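# Open a zip-lock stand-up pouch and leave it upright

## Task

Spread the mouth of the zip-lock stand-up pouch until it holds itself open close to its maximum width. Finish with the pouch standing straight (no tilt), its entire base resting on the table, its top neither clearly pressed down nor drooping, and no loose item in contact with it. Then release it and withdraw both grippers.

## Robot and tools

Robot: two arms, left_arm and right_arm, each a six-joint arm with a parallel two-finger gripper. The fingers point along the gripper's +z axis and close along its y axis. end_effector_position is the midpoint between the finger pads, roughly 1 cm short of the tips.

Frames: the scene frame has its origin at table-top height midway between the nominal arm bases, +z up, +x out over the table, +y toward left_arm (arm names do not match image left/right). Calibrated bases: left_arm at (-0.004, +0.253, 0) m, quat_wxyz (+1.000, 0, 0, -0.023); right_arm at (+0.022, -0.242, 0) m, quat_wxyz (+1.000, 0, 0, -0.005). Each arm reports its hand pose, velocities and targets in its own base frame; offsets also use that arm's base axes, and rotations turn about the Hand target's position. Printed positions and orientations may be a few centimetres or degrees off, worse at long reach.

A row is 14 numbers, each in [-1, 1], always covering both arms: dx, dy, dz, rx, ry, rz, opening for left_arm, then the same seven for right_arm. The first six per arm are an offset (not a pose) from that arm's Hand target as it stood when the action or move began, along its base axes; 1.0 equals 0.6 m of translation or 180 degrees of rotation, and rx, ry, rz form one rotation vector. A translation longer than 1.0 is scaled down along its direction. Opening is absolute: +1 fully open (0.093 m), -1 closed. Sending six zeros asks nothing new of an arm, but its opening number is always a command, so resend the current one to keep the grip unchanged.

execute_actions(actions, cameras): actions is a list of up to 15 actions; each action is a list of up to 15 rows, one per 1/30 s step, the last row held through step 15. Every row in an action counts from the same start pose, and the next action starts from the new Hand target, so repeating an offset moves further. Images appear only for an empty list or when cameras names them (["all"], or names from cam_high 504x504, cam_left_wrist 896x504, cam_right_wrist 896x504; an unknown name voids the call). An empty list also shows the fields other results may omit.

move(target, speed, blend, opening_speed, grip_force, blocking, cameras): target is one 14-number row or a list of up to 15 rows, all offsets counted from the same starting Hand targets. Paths are straight lines, finishing together, capped at 10 s total. speed is m/s, 0.002 to 2.9 (default 0.25), rotation capped at twice that in rad/s; one value or one per target. blend (m) rounds corners in a list; 0 stops at each point. opening_speed is per second on the -1..+1 scale, at least 0.2. grip_force is newtons per pad, 10 to 50, one value or one per arm, staying set; lower forces close slowly. blocking=false returns after 0.5 s while motion continues. The result adds a move: line (done, off_target, moving, held, fault) and limits used (paced = pose clipped, held = steps withheld). Moves do not avoid obstacles or the other arm, grippers lag and overshoot more at speed, and paths near an arm's own base can whip the elbow, so route around it.

wait(seconds, cameras): 0 to 3600 s, sends nothing new; returns early if a running move ends. stop(cameras): brakes the current move. zoom_image(camera, region): region [x0, y0, x1, y1] in pixels of the newest image, at most 504x504. read_manual(section): licence text only. finished_scene(scene): ends the current scene, given its number; irreversible; after ending scene 1 make no further call in that reply.

Control behaviour: each step the commanded orientation is clipped to within 40 degrees of the measured one. Hand target in a result is the last commanded pose after clipping. Grippers often settle short or sag due to friction and weight; another execute_actions call (even all zeros) re-requests the target, or send the remaining gap as an offset. Check position and tilt after each move and correct. An arm blocked by something keeps pushing until commanded back past its gripper. Tool commands lists each tool's current command.

Gripping: grip_measured is the motor position on the opening scale; pads meet near -0.94 and each millimetre of object width adds about 0.0208. Readings may be up to ~0.02 high. To hold firmly, command about 0.41 below the reading for the object's width; to release, command well above it. Soft objects crush further with lower values. Jumping far below in one step briefly squeezes hard. Pad force is roughly 50 to 65 N. The last Joint positions entry is the finger opening in metres.

Readings: Joint velocities may say within noise. Joint torques carry per-unit offsets and noise; entries 1 to 3 wrap at ±28 N m.

Avoid: dropping things, releasing moving parts, fast impacts, hard pushes, hitting fixed or heavy objects, arm-to-arm contact (including closing a gripper on the other's fingers), anything falling or being left off the table. Grippers, housings and wrist cameras are not protected by the clearance check. Loose objects may get nudged occasionally. Motors heat while loaded, stretched or pushing; MOTOR HOT appears at 75 °C, at 90 °C the arm folds and idles for the rest of the scene, at 100 °C it collapses. The scene keeps running while you think, holding the last command.

Each tool is called after "Emit:" as a command line: name --argument value for each argument, lists and objects as JSON in quotes; but a table of rows of numbers goes row by row, as --pt "numbers of a row", without its own name.

## Session

Emit:
execute_actions --actions '[]' --cameras '["all"]'

Scene clock: 0.00 s.
left_arm: end_effector_position=(+0.3917, -0.0176, +0.0835) grip_measured=+1.000 end_effector_quat_wxyz=(+0.586, -0.010, +0.809, -0.035) | right_arm: end_effector_position=(+0.3717, -0.0306, +0.0716) grip_measured=+1.000 end_effector_quat_wxyz=(+0.560, +0.045, +0.826, -0.030)
Joint positions: left_arm=[-0.043 1.629 0.342 0.97 0.005 -0.07 0.093] | right_arm=[-0.063 1.562 0.293 0.89 0.043 0.018 0.093]
Joint velocities: within noise
Joint torques (N m): no reading
Heat: left arm: 30 °C; right arm: 34 °C.
Hand target: left_arm +0.3966, -0.0171, +0.0946; +0.600, -0.013, +0.799, -0.035 | right_arm +0.3767, -0.0318, +0.0821; +0.574, +0.044, +0.817, -0.034
Tool commands: left_gripper/opening=+1.0 right_gripper/opening=+1.0

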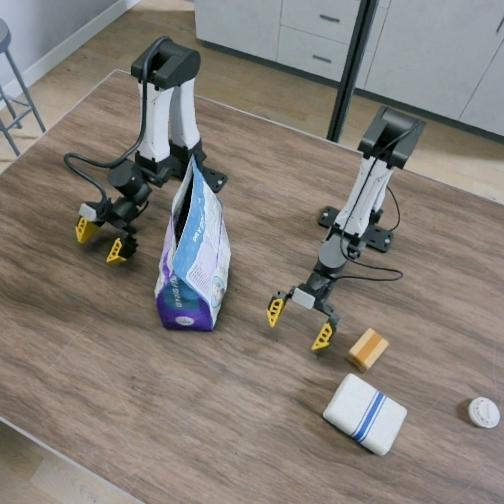

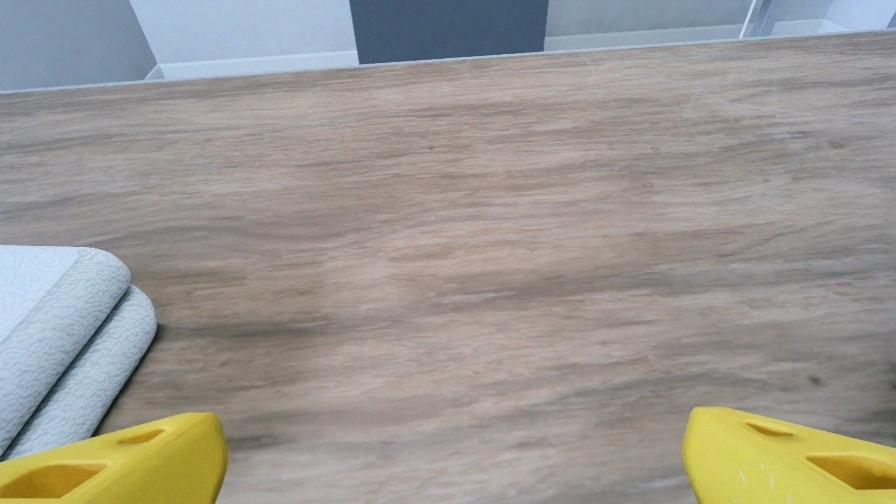

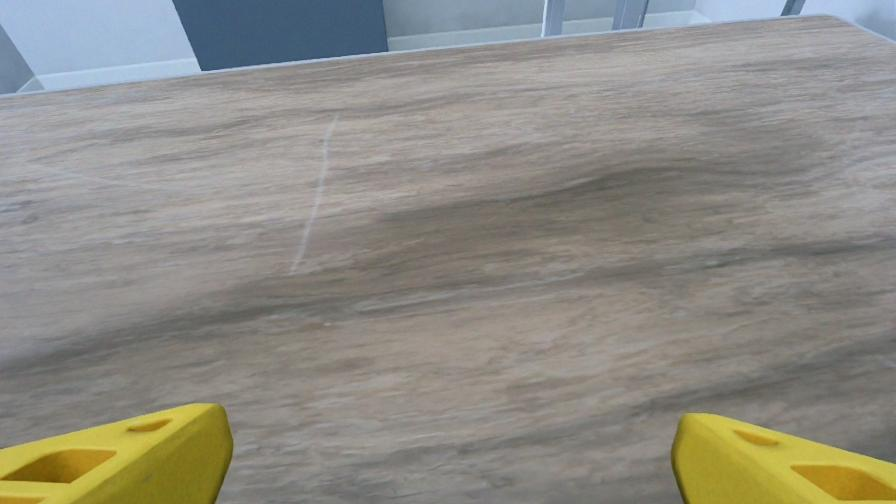

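Emit:
zoom_image --camera "cam_high" --region '[100, 120, 280, 350]'

Emit:
zoom_image --camera "cam_high" --region '[140, 140, 260, 260]'

Scaled by 2.191 from the camera's image (finer frame: 720x720).

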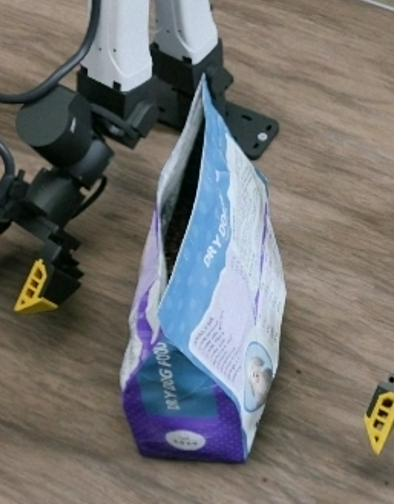

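Scaled by 4.200 from the camera's image (finer frame: 720x720).

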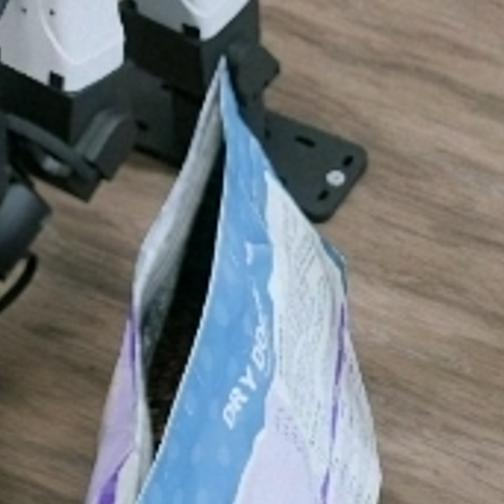

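Emit:
zoom_image --camera "cam_high" --region '[240, 90, 430, 280]'

Emit:
zoom_image --camera "cam_high" --region '[240, 260, 430, 450]'

Emit:
zoom_image --camera "cam_high" --region '[50, 20, 240, 210]'

Emit:
zoom_image --camera "cam_high" --region '[50, 150, 240, 340]'

Scaled by 2.653 from the camera's image (finer frame: 720x720).

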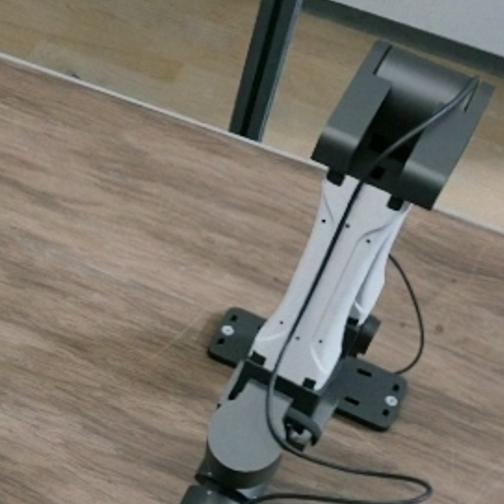

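Scaled by 2.653 from the camera's image (finer frame: 720x720).

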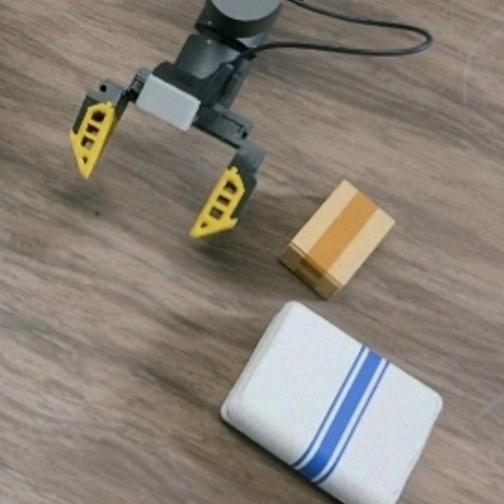

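Scaled by 2.653 from the camera's image (finer frame: 720x720).

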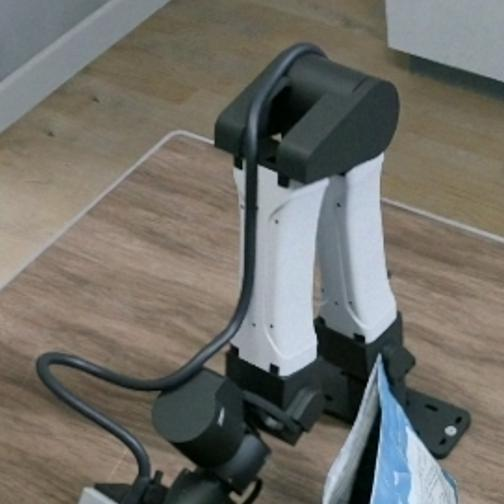

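Scaled by 2.653 from the camera's image (finer frame: 720x720).

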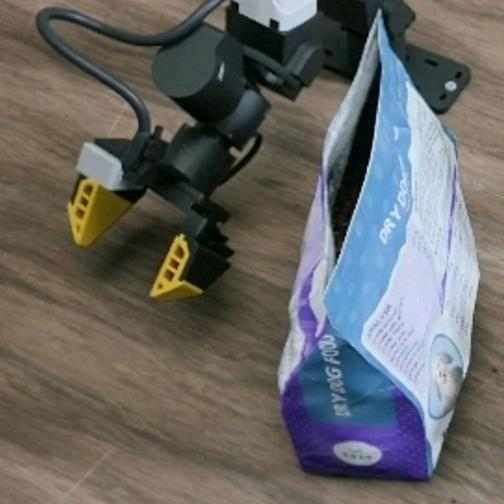

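Emit:
move --target '[-0.194, -0.105, 0.542, 0, 0, -0.18, 1, -0.128, 0.103, 0.53, 0, 0, 0.223, 1]' --speed 0.3 --cameras '["all"]'

Scene clock: 139.57 s.
left_arm: end_effector_position=(+0.2880, -0.0792, +0.4090) grip_measured=+1.000 end_effector_quat_wxyz=(+0.564, +0.199, +0.776, -0.202) | right_arm: end_effector_position=(+0.3068, +0.0275, +0.3896) grip_measured=+1.000 end_effector_quat_wxyz=(+0.549, -0.229, +0.787, +0.163)
Joint positions: left_arm=[0.073 1.009 1.384 -0.734 0.637 0.128 0.093] | right_arm=[-0.322 1.122 1.44 -0.848 -0.821 -0.4 0.093]
Joint torques (N m): left_arm=[0.13 -0.94 9.95 1.78 0.24 0.11] | right_arm=[-0.4 -2.3 9.74 1.41 -0.49 -0.09]
Heat: left arm: 41 °C; right arm: 45 °C.
Hand target: left_arm +0.2802, -0.0801, +0.4198; +0.566, +0.210, +0.771, -0.201 | right_arm +0.2999, +0.0300, +0.4001; +0.551, -0.239, +0.783, +0.165
Off the commanded pose: left_arm 0.013 m, 1 deg | right_arm 0.013 m, 1 deg.
move: off_target (left_arm, right_arm)

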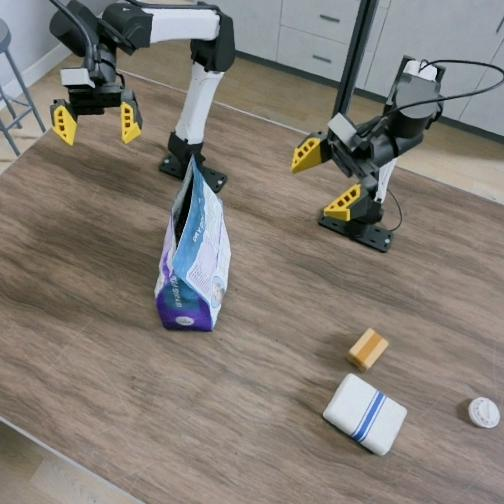

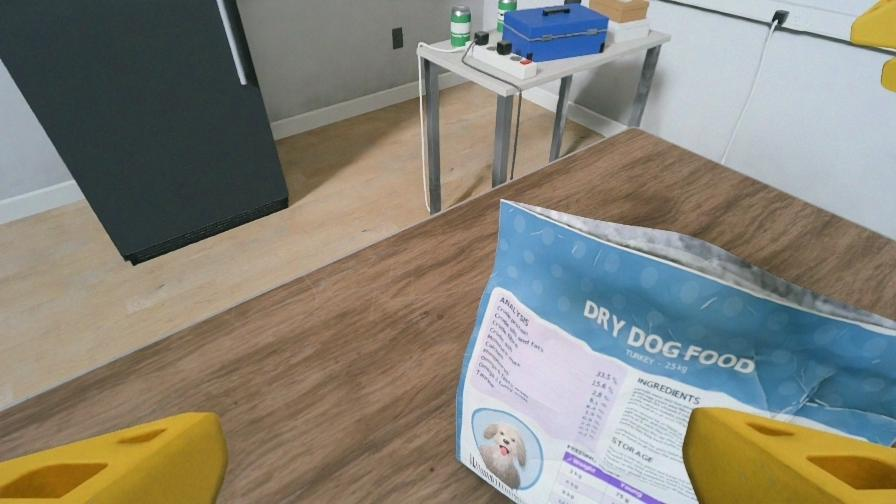

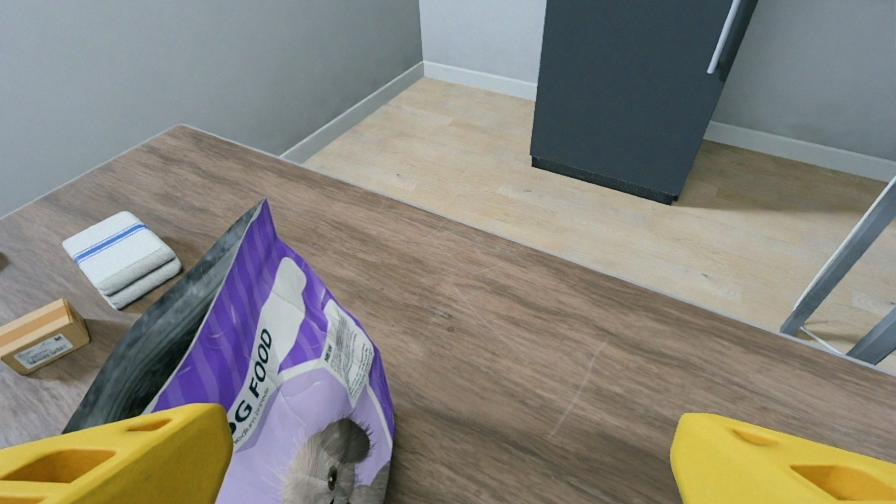

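Emit:
zoom_image --camera "cam_right_wrist" --region '[0, 150, 420, 504]'

Emit:
zoom_image --camera "cam_left_wrist" --region '[420, 150, 896, 504]'

Emit:
zoom_image --camera "cam_high" --region '[130, 140, 250, 350]'

Scaled by 1.200 from the camera's image (finer frame: 1280x720).

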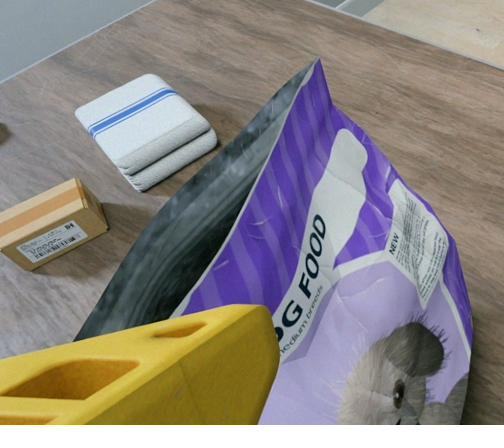

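Scaled by 1.059 from the camera's image (finer frame: 1280x720).

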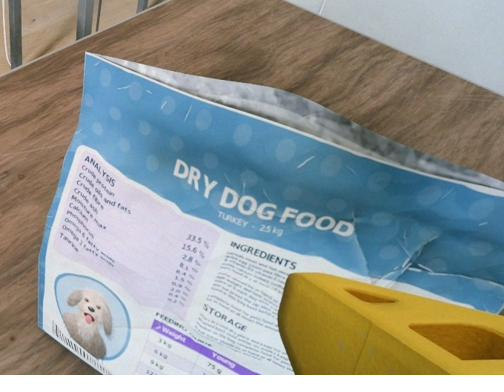

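Scaled by 2.400 from the camera's image (finer frame: 720x720).

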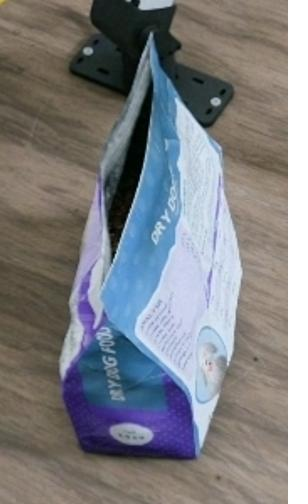

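Emit:
move --target '[0, 0, 0, 0, 0, 0, 1, 0.0418, 0.2567, 0.0333, -0.0918, 0.1739, -0.0609, -1]' --speed 0.25 --cameras '["all"]'

Scene clock: 190.60 s.
left_arm: end_effector_position=(+0.2880, -0.0792, +0.4090) grip_measured=+1.000 end_effector_quat_wxyz=(+0.564, +0.199, +0.776, -0.202) | right_arm: end_effector_position=(+0.3309, +0.1930, +0.4173) grip_measured=-0.989 end_effector_quat_wxyz=(+0.380, -0.192, +0.900, +0.095)
Joint positions: left_arm=[0.073 1.009 1.384 -0.734 0.637 0.128 0.093] | right_arm=[0.562 1.782 2.554 -1.541 0.076 0.11 0]
Joint torques (N m): left_arm=[0.13 -0.94 9.91 1.76 0.24 0.11] | right_arm=[0.16 -7.02 6.86 1.41 0.23 0.18]
Heat: left arm: 39 °C; right arm: 42 °C.
Hand target: left_arm +0.2802, -0.0801, +0.4198; +0.566, +0.210, +0.771, -0.201 | right_arm +0.3250, +0.1841, +0.4201; +0.294, -0.187, +0.936, +0.058
Off the commanded pose: left_arm 0.013 m, 1 deg | right_arm 0.011 m, 12 deg.
joint sent to its limit (right arm) — joint 4 (wrist pitch), lower limit. The joint targets are off in position and orientation.
move: off_target (right_arm)

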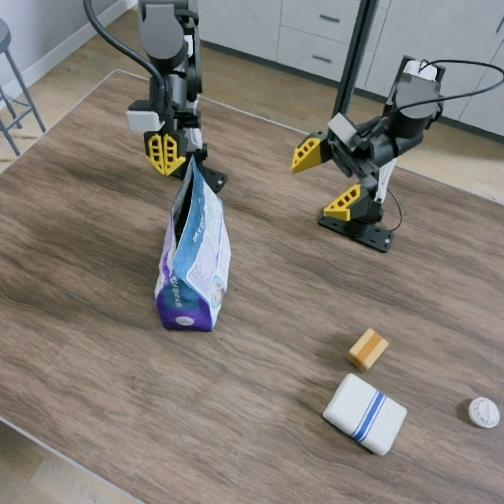

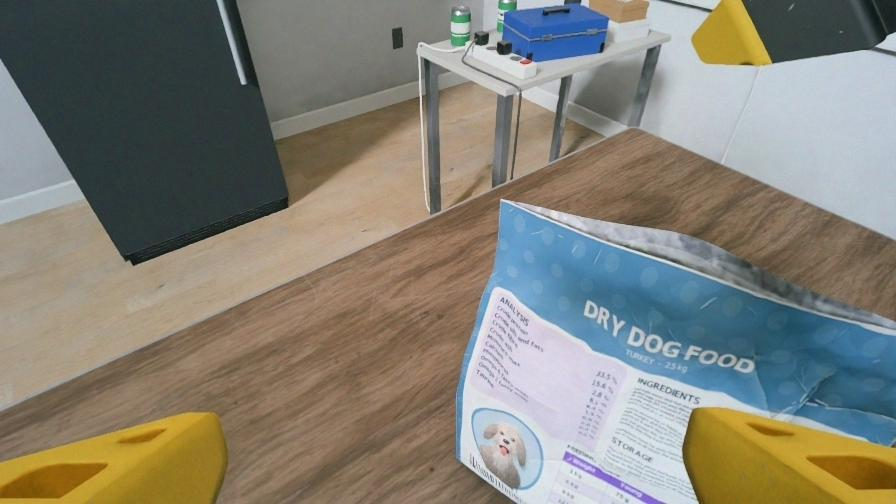

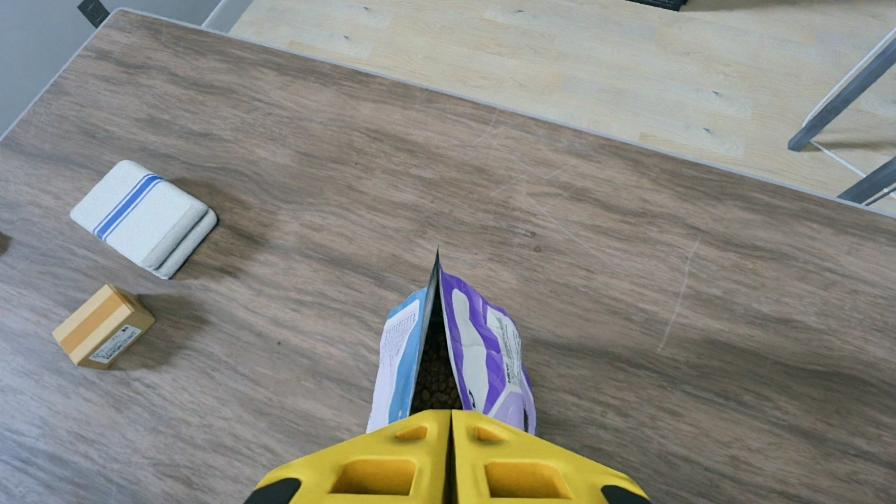

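Emit:
zoom_image --camera "cam_high" --region '[120, 90, 250, 220]'

Emit:
zoom_image --camera "cam_right_wrist" --region '[300, 220, 600, 504]'

Scaled by 3.877 from the camera's image (finer frame: 720x720).

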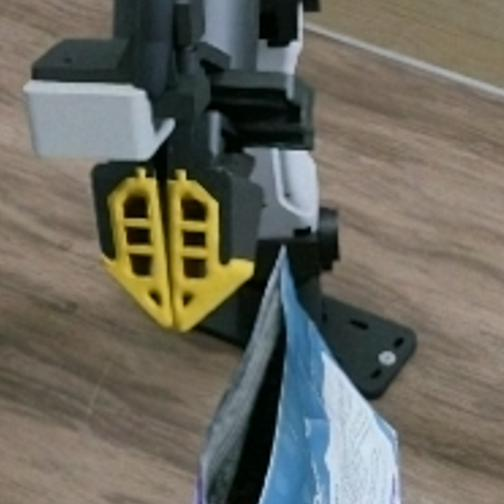

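Scaled by 1.680 from the camera's image (finer frame: 1280x720).

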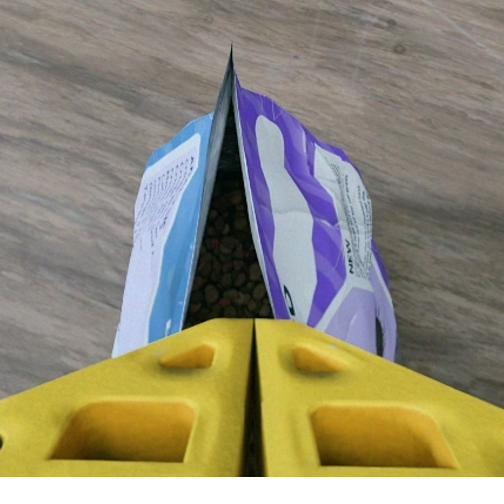

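Emit:
move --target '[0, 0, 0, 0, 0, 0, 1, -0.006, 0.0268, -0.1218, 0.0065, -0.0159, 0.015, -1]' --speed 0.2 --cameras '["all"]'

Scene clock: 234.37 s.
left_arm: end_effector_position=(+0.2880, -0.0792, +0.4090) grip_measured=+1.000 end_effector_quat_wxyz=(+0.564, +0.199, +0.776, -0.202) | right_arm: end_effector_position=(+0.3164, +0.1974, +0.3343) grip_measured=-0.989 end_effector_quat_wxyz=(+0.283, -0.216, +0.932, +0.064)
Joint positions: left_arm=[0.073 1.009 1.384 -0.734 0.637 0.128 0.093] | right_arm=[0.594 1.662 2.108 -1.432 0.079 0.114 0]
Joint torques (N m): left_arm=[0.1 -0.94 9.91 1.77 0.25 0.11] | right_arm=[0.18 -9.43 3.88 2.26 0.22 0.18]
Heat: left arm: 39 °C; right arm: 39 °C.
Hand target: left_arm +0.2802, -0.0801, +0.4198; +0.566, +0.210, +0.771, -0.201 | right_arm +0.3214, +0.2001, +0.3470; +0.317, -0.207, +0.923, +0.069
Off the commanded pose: left_arm 0.013 m, 1 deg | right_arm 0.014 m, 4 deg.
move: off_target (right_arm)

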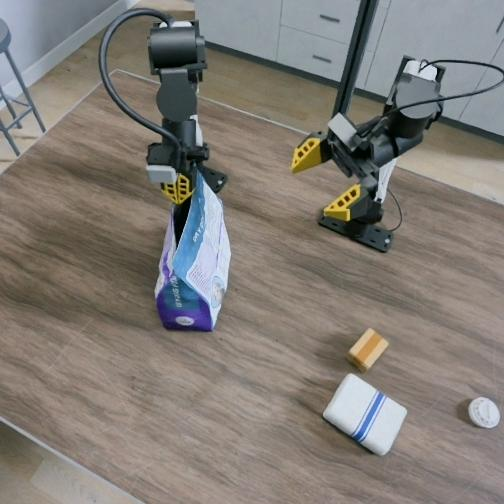

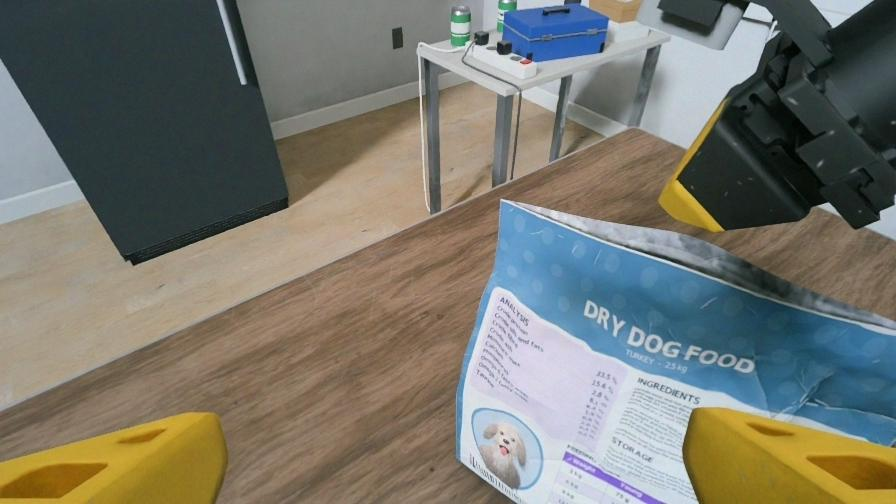

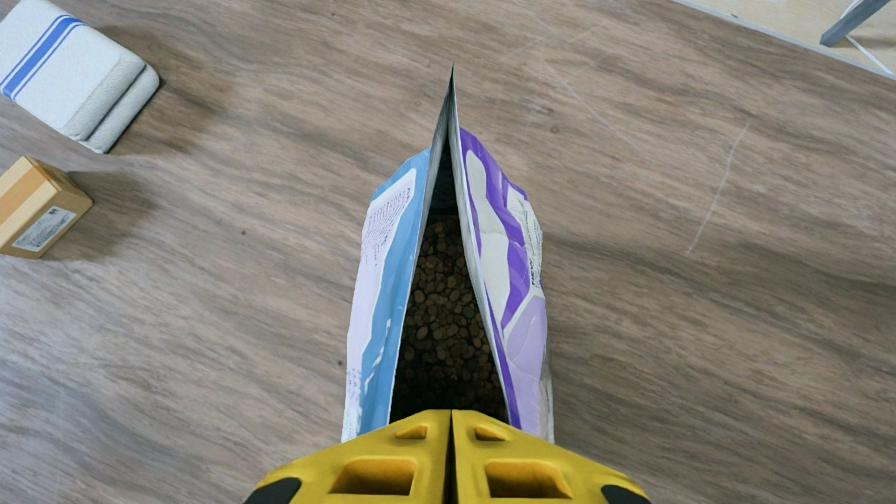

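Emit:
move --target '[0, 0, 0, 0, 0, 0, 1, 0, 0, -0.05, 0, 0, 0, -1]' --speed 0.1 --cameras '["all"]'

Scene clock: 248.57 s.
left_arm: end_effector_position=(+0.2880, -0.0792, +0.4090) grip_measured=+1.000 end_effector_quat_wxyz=(+0.564, +0.199, +0.776, -0.202) | right_arm: end_effector_position=(+0.3165, +0.1972, +0.3042) grip_measured=-0.989 end_effector_quat_wxyz=(+0.283, -0.219, +0.932, +0.062)
Joint positions: left_arm=[0.073 1.009 1.384 -0.734 0.637 0.128 0.093] | right_arm=[0.594 1.581 1.876 -1.283 0.081 0.108 0]
Joint torques (N m): left_arm=[0.14 -0.91 9.91 1.76 0.25 0.11] | right_arm=[0.24 -9.33 4.29 2.25 0.22 0.16]
Heat: left arm: 39 °C; right arm: 41 °C.
Hand target: left_arm +0.2802, -0.0801, +0.4198; +0.566, +0.210, +0.771, -0.201 | right_arm +0.3214, +0.2001, +0.3170; +0.317, -0.207, +0.923, +0.069
Off the commanded pose: left_arm 0.013 m, 1 deg | right_arm 0.014 m, 4 deg.
move: off_target (right_arm)

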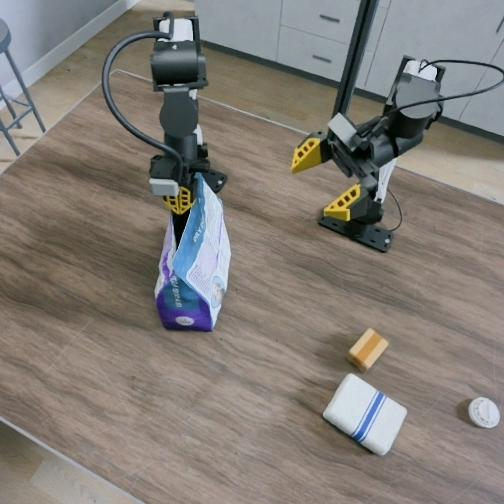

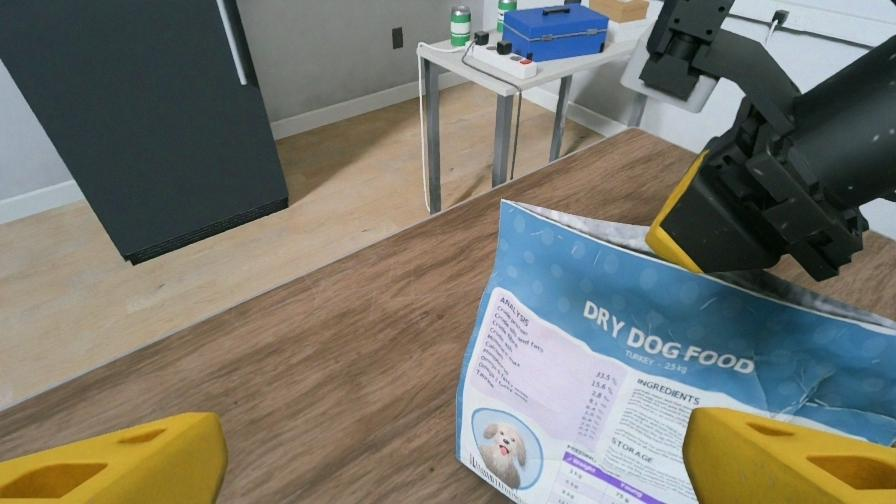

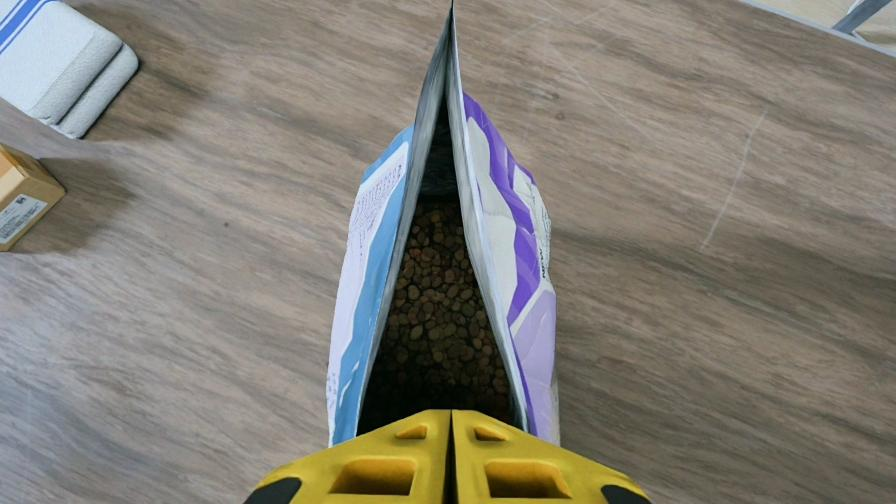

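Emit:
move --pt "0 0 0 0 0 0 1 -0.0015 0.003 -0.012 0 0 0 -1" --pt "0 0 0 0 0 0 1 -0.0015 0.003 -0.012 0 0 0 -0.1" --speed 0.1 --opening_speed 0.6 --cameras '["all"]'

Scene clock: 256.23 s.
left_arm: end_effector_position=(+0.2880, -0.0792, +0.4090) grip_measured=+1.000 end_effector_quat_wxyz=(+0.564, +0.199, +0.776, -0.202) | right_arm: end_effector_position=(+0.3188, +0.1947, +0.2976) grip_measured=-0.102 end_effector_quat_wxyz=(+0.286, -0.214, +0.932, +0.054)
Joint positions: left_arm=[0.073 1.009 1.384 -0.734 0.637 0.128 0.093] | right_arm=[0.594 1.567 1.83 -1.25 0.101 0.111 0.04]
Joint torques (N m): left_arm=[0.13 -0.92 9.94 1.78 0.24 0.12] | right_arm=[0.47 -9.21 4.23 2.24 0.11 0.18]
Heat: left arm: 39 °C; right arm: 42 °C.
Hand target: left_arm +0.2802, -0.0801, +0.4198; +0.566, +0.210, +0.771, -0.201 | right_arm +0.3205, +0.2019, +0.3098; +0.317, -0.207, +0.923, +0.069
Off the commanded pose: left_arm 0.013 m, 1 deg | right_arm 0.014 m, 4 deg.
move: off_target (right_arm); target 2's new opening was sent with right_arm's hand 0.014 m and 4 deg from that target

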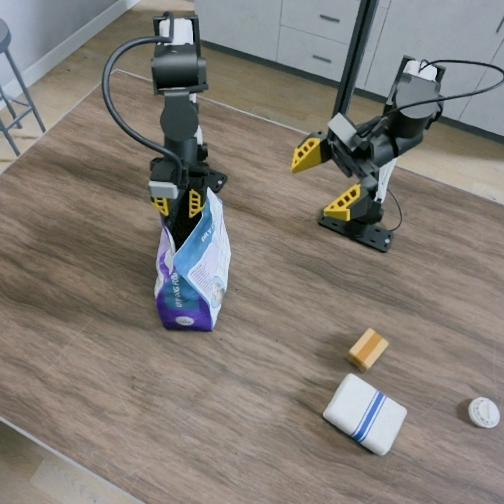

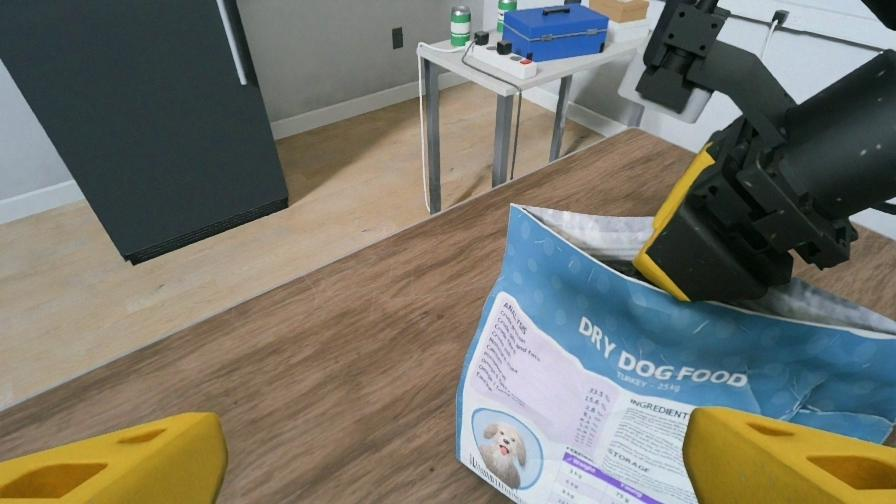

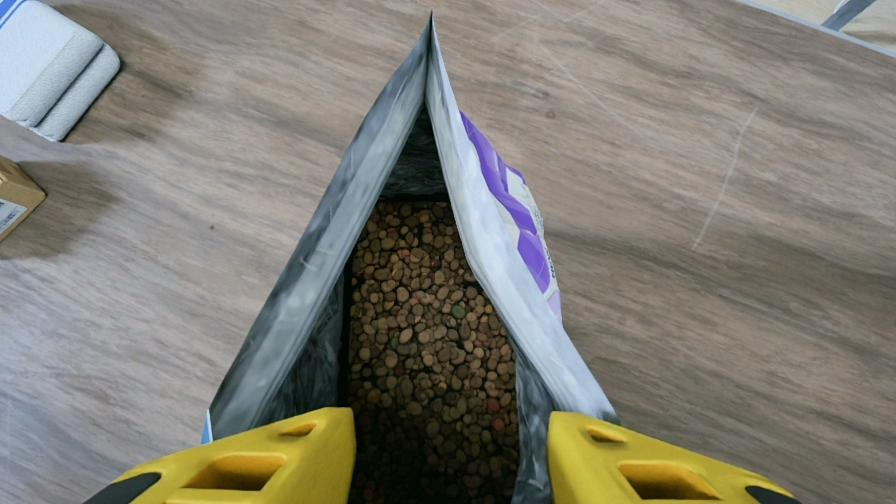

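Emit:
move --pt "0 0 0 0 0 0 1 -0.0032 0.0065 -0.008 0 0 0 -0.1" --pt "0 0 0 0 0 0 1 -0.0032 0.0065 -0.008 0 0 0 0.6" --speed 0.1 --opening_speed 0.6 --cameras '["all"]'

Scene clock: 263.40 s.
left_arm: end_effector_position=(+0.2880, -0.0792, +0.4090) grip_measured=+1.000 end_effector_quat_wxyz=(+0.564, +0.199, +0.776, -0.202) | right_arm: end_effector_position=(+0.3175, +0.1974, +0.2927) grip_measured=+0.598 end_effector_quat_wxyz=(+0.287, -0.213, +0.933, +0.050)
Joint positions: left_arm=[0.073 1.009 1.384 -0.734 0.637 0.128 0.093] | right_arm=[0.609 1.561 1.802 -1.231 0.118 0.125 0.074]
Joint torques (N m): left_arm=[0.12 -0.92 9.87 1.77 0.24 0.11] | right_arm=[0.46 -9.4 4.4 2.23 0.12 0.19]
Heat: left arm: 39 °C; right arm: 43 °C.
Hand target: left_arm +0.2802, -0.0801, +0.4198; +0.566, +0.210, +0.771, -0.201 | right_arm +0.3186, +0.2058, +0.3050; +0.317, -0.207, +0.923, +0.069
Off the commanded pose: left_arm 0.013 m, 1 deg | right_arm 0.015 m, 4 deg.
move: off_target (right_arm); target 2's new opening was sent with right_arm's hand 0.014 m and 4 deg from that target

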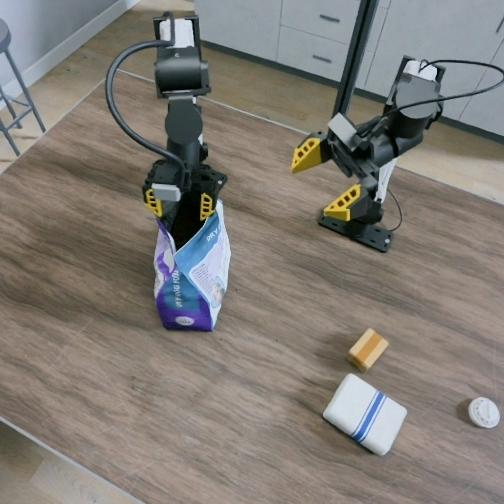

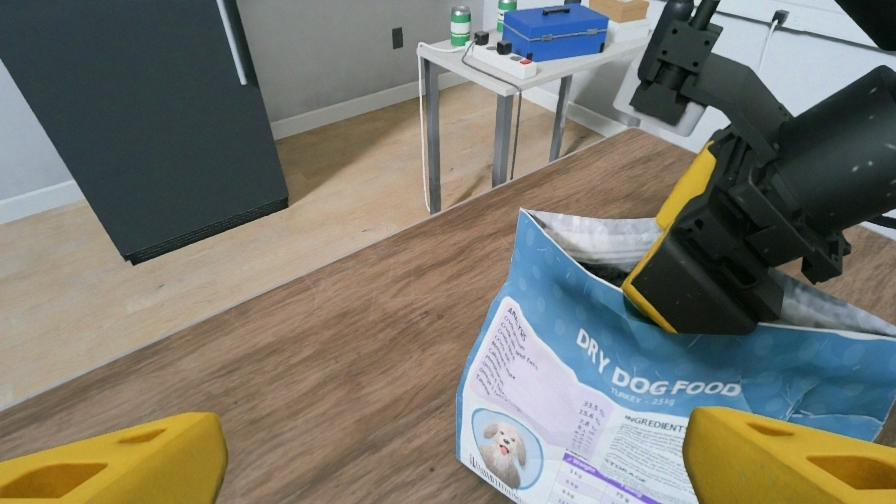

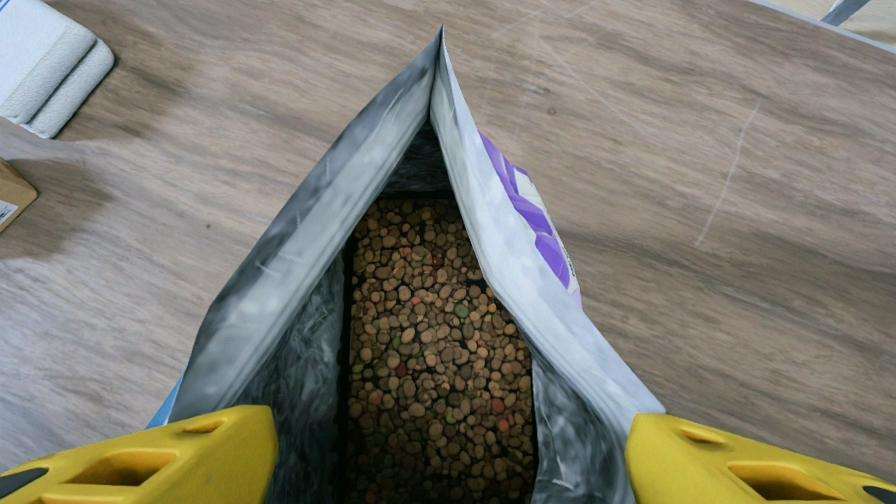

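Emit:
move --target '[0, 0, 0, 0, 0, 0, 1, -0.0015, 0.003, 0, 0, 0, 0, 1]' --speed 0.1 --opening_speed 0.6 --cameras '["all"]'

Scene clock: 266.87 s.
left_arm: end_effector_position=(+0.2880, -0.0792, +0.4090) grip_measured=+1.000 end_effector_quat_wxyz=(+0.564, +0.199, +0.776, -0.202) | right_arm: end_effector_position=(+0.3167, +0.1986, +0.2927) grip_measured=+1.000 end_effector_quat_wxyz=(+0.288, -0.213, +0.932, +0.049)
Joint positions: left_arm=[0.073 1.009 1.384 -0.734 0.637 0.128 0.093] | right_arm=[0.615 1.561 1.802 -1.231 0.122 0.13 0.093]
Joint torques (N m): left_arm=[0.1 -0.94 9.89 1.78 0.25 0.11] | right_arm=[0.57 -9.26 4.52 2.24 0.12 0.18]
Heat: left arm: 39 °C; right arm: 43 °C.
Hand target: left_arm +0.2802, -0.0801, +0.4198; +0.566, +0.210, +0.771, -0.201 | right_arm +0.3177, +0.2076, +0.3050; +0.317, -0.207, +0.923, +0.069
Off the commanded pose: left_arm 0.013 m, 1 deg | right_arm 0.015 m, 4 deg.
move: off_target (right_arm)

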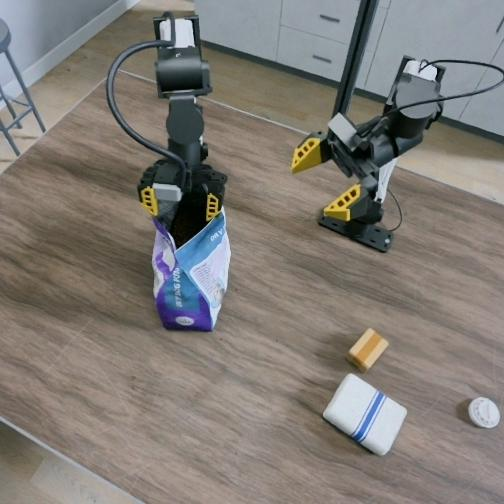

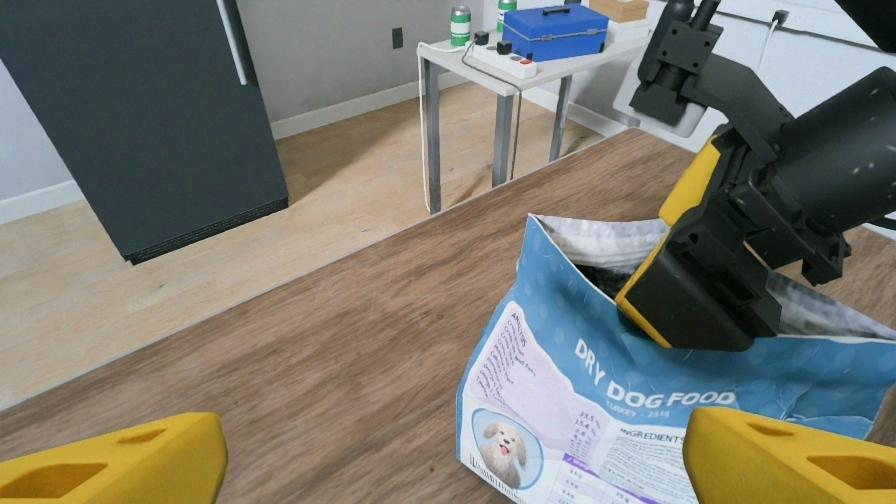

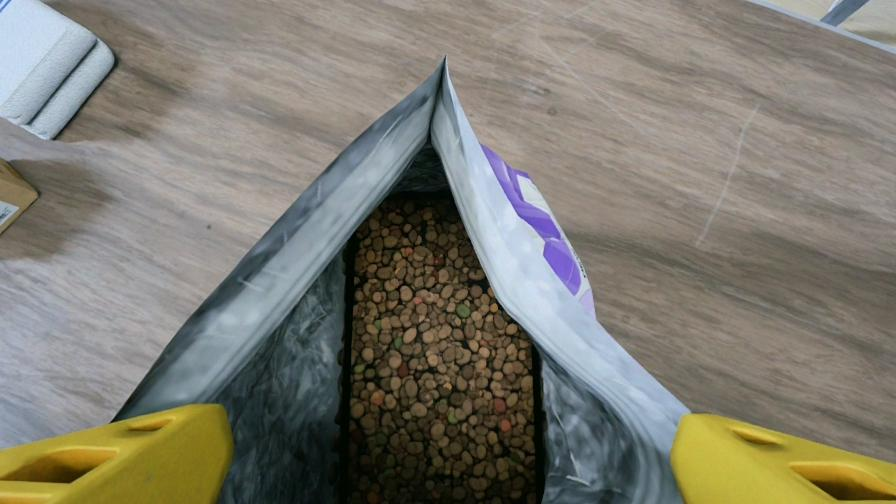

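Emit:
move --target '[0, 0, 0, 0, 0, 0, 1, 0, 0, 0, 0, 0, 0, -0.2]' --opening_speed 0.8 --cameras '["all"]'

Scene clock: 271.10 s.
left_arm: end_effector_position=(+0.2880, -0.0792, +0.4090) grip_measured=+1.000 end_effector_quat_wxyz=(+0.564, +0.199, +0.776, -0.202) | right_arm: end_effector_position=(+0.3155, +0.2017, +0.2929) grip_measured=-0.198 end_effector_quat_wxyz=(+0.286, -0.210, +0.933, +0.058)
Joint positions: left_arm=[0.073 1.009 1.384 -0.734 0.637 0.128 0.093] | right_arm=[0.618 1.561 1.802 -1.228 0.11 0.143 0.036]
Joint torques (N m): left_arm=[0.12 -0.88 9.92 1.77 0.25 0.11] | right_arm=[0.27 -9.29 4.49 2.21 0.11 0.18]
Heat: left arm: 40 °C; right arm: 43 °C.
Hand target: left_arm +0.2802, -0.0801, +0.4198; +0.566, +0.210, +0.771, -0.201 | right_arm +0.3177, +0.2076, +0.3050; +0.317, -0.207, +0.923, +0.069
Off the commanded pose: left_arm 0.013 m, 1 deg | right_arm 0.014 m, 4 deg.
move: done

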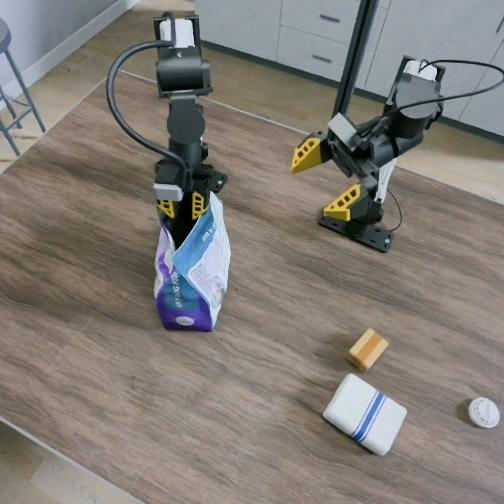

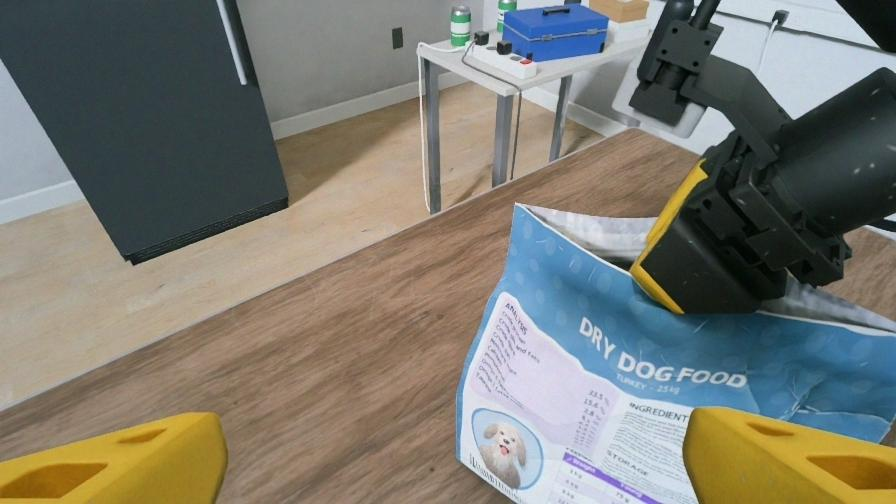

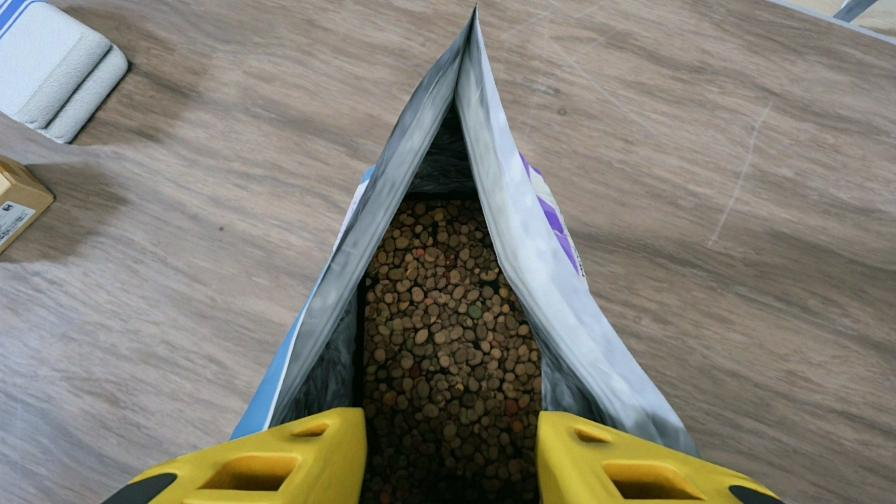

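Emit:
move --target '[0, 0, 0, 0, 0, 0, 1, 0, 0, 0, 0, 0, 0, -1]' --opening_speed 0.8 --cameras '["all"]'

Scene clock: 274.23 s.
left_arm: end_effector_position=(+0.2880, -0.0792, +0.4090) grip_measured=+1.000 end_effector_quat_wxyz=(+0.564, +0.199, +0.776, -0.202) | right_arm: end_effector_position=(+0.3158, +0.2019, +0.2932) grip_measured=-0.989 end_effector_quat_wxyz=(+0.287, -0.209, +0.933, +0.058)
Joint positions: left_arm=[0.073 1.009 1.384 -0.734 0.637 0.128 0.093] | right_arm=[0.618 1.561 1.802 -1.227 0.11 0.143 0]
Joint torques (N m): left_arm=[0.16 -0.91 9.91 1.77 0.25 0.11] | right_arm=[0.25 -9.26 4.48 2.21 0.11 0.15]
Heat: left arm: 40 °C; right arm: 43 °C.
Hand target: left_arm +0.2802, -0.0801, +0.4198; +0.566, +0.210, +0.771, -0.201 | right_arm +0.3177, +0.2076, +0.3050; +0.317, -0.207, +0.923, +0.069
Off the commanded pose: left_arm 0.013 m, 1 deg | right_arm 0.013 m, 4 deg.
move: done

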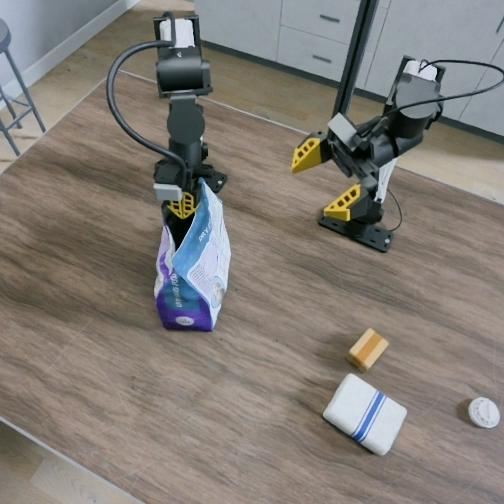

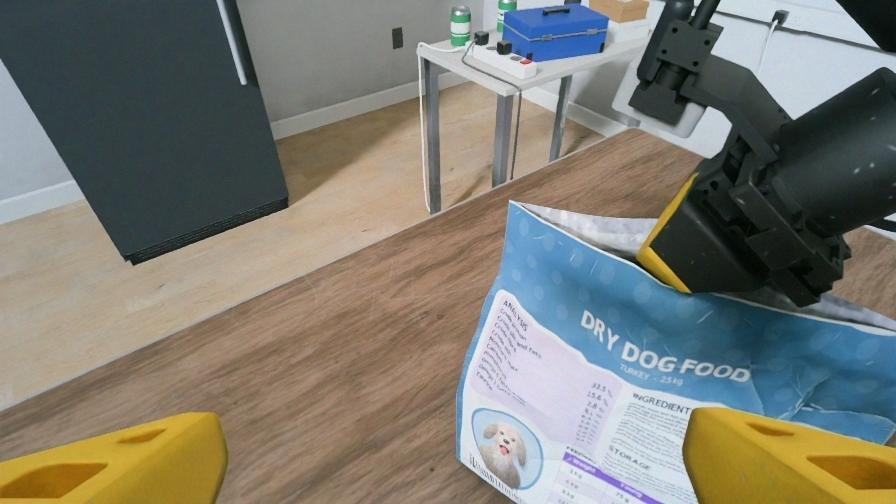

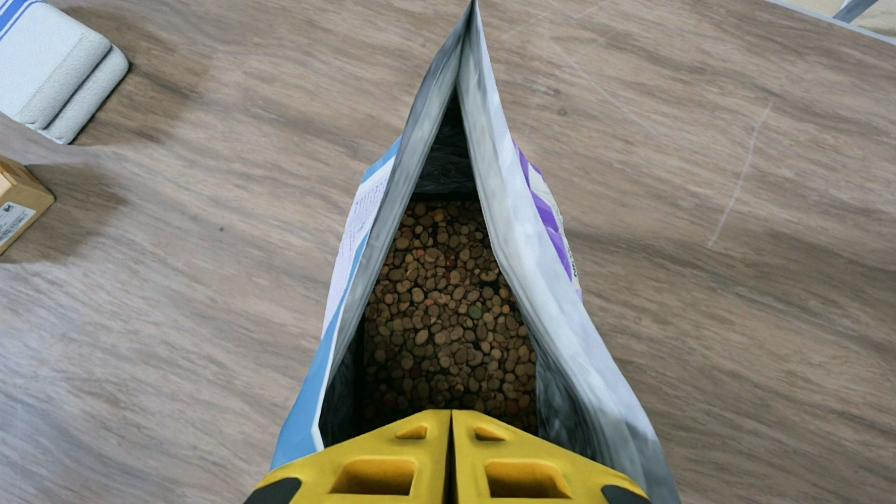

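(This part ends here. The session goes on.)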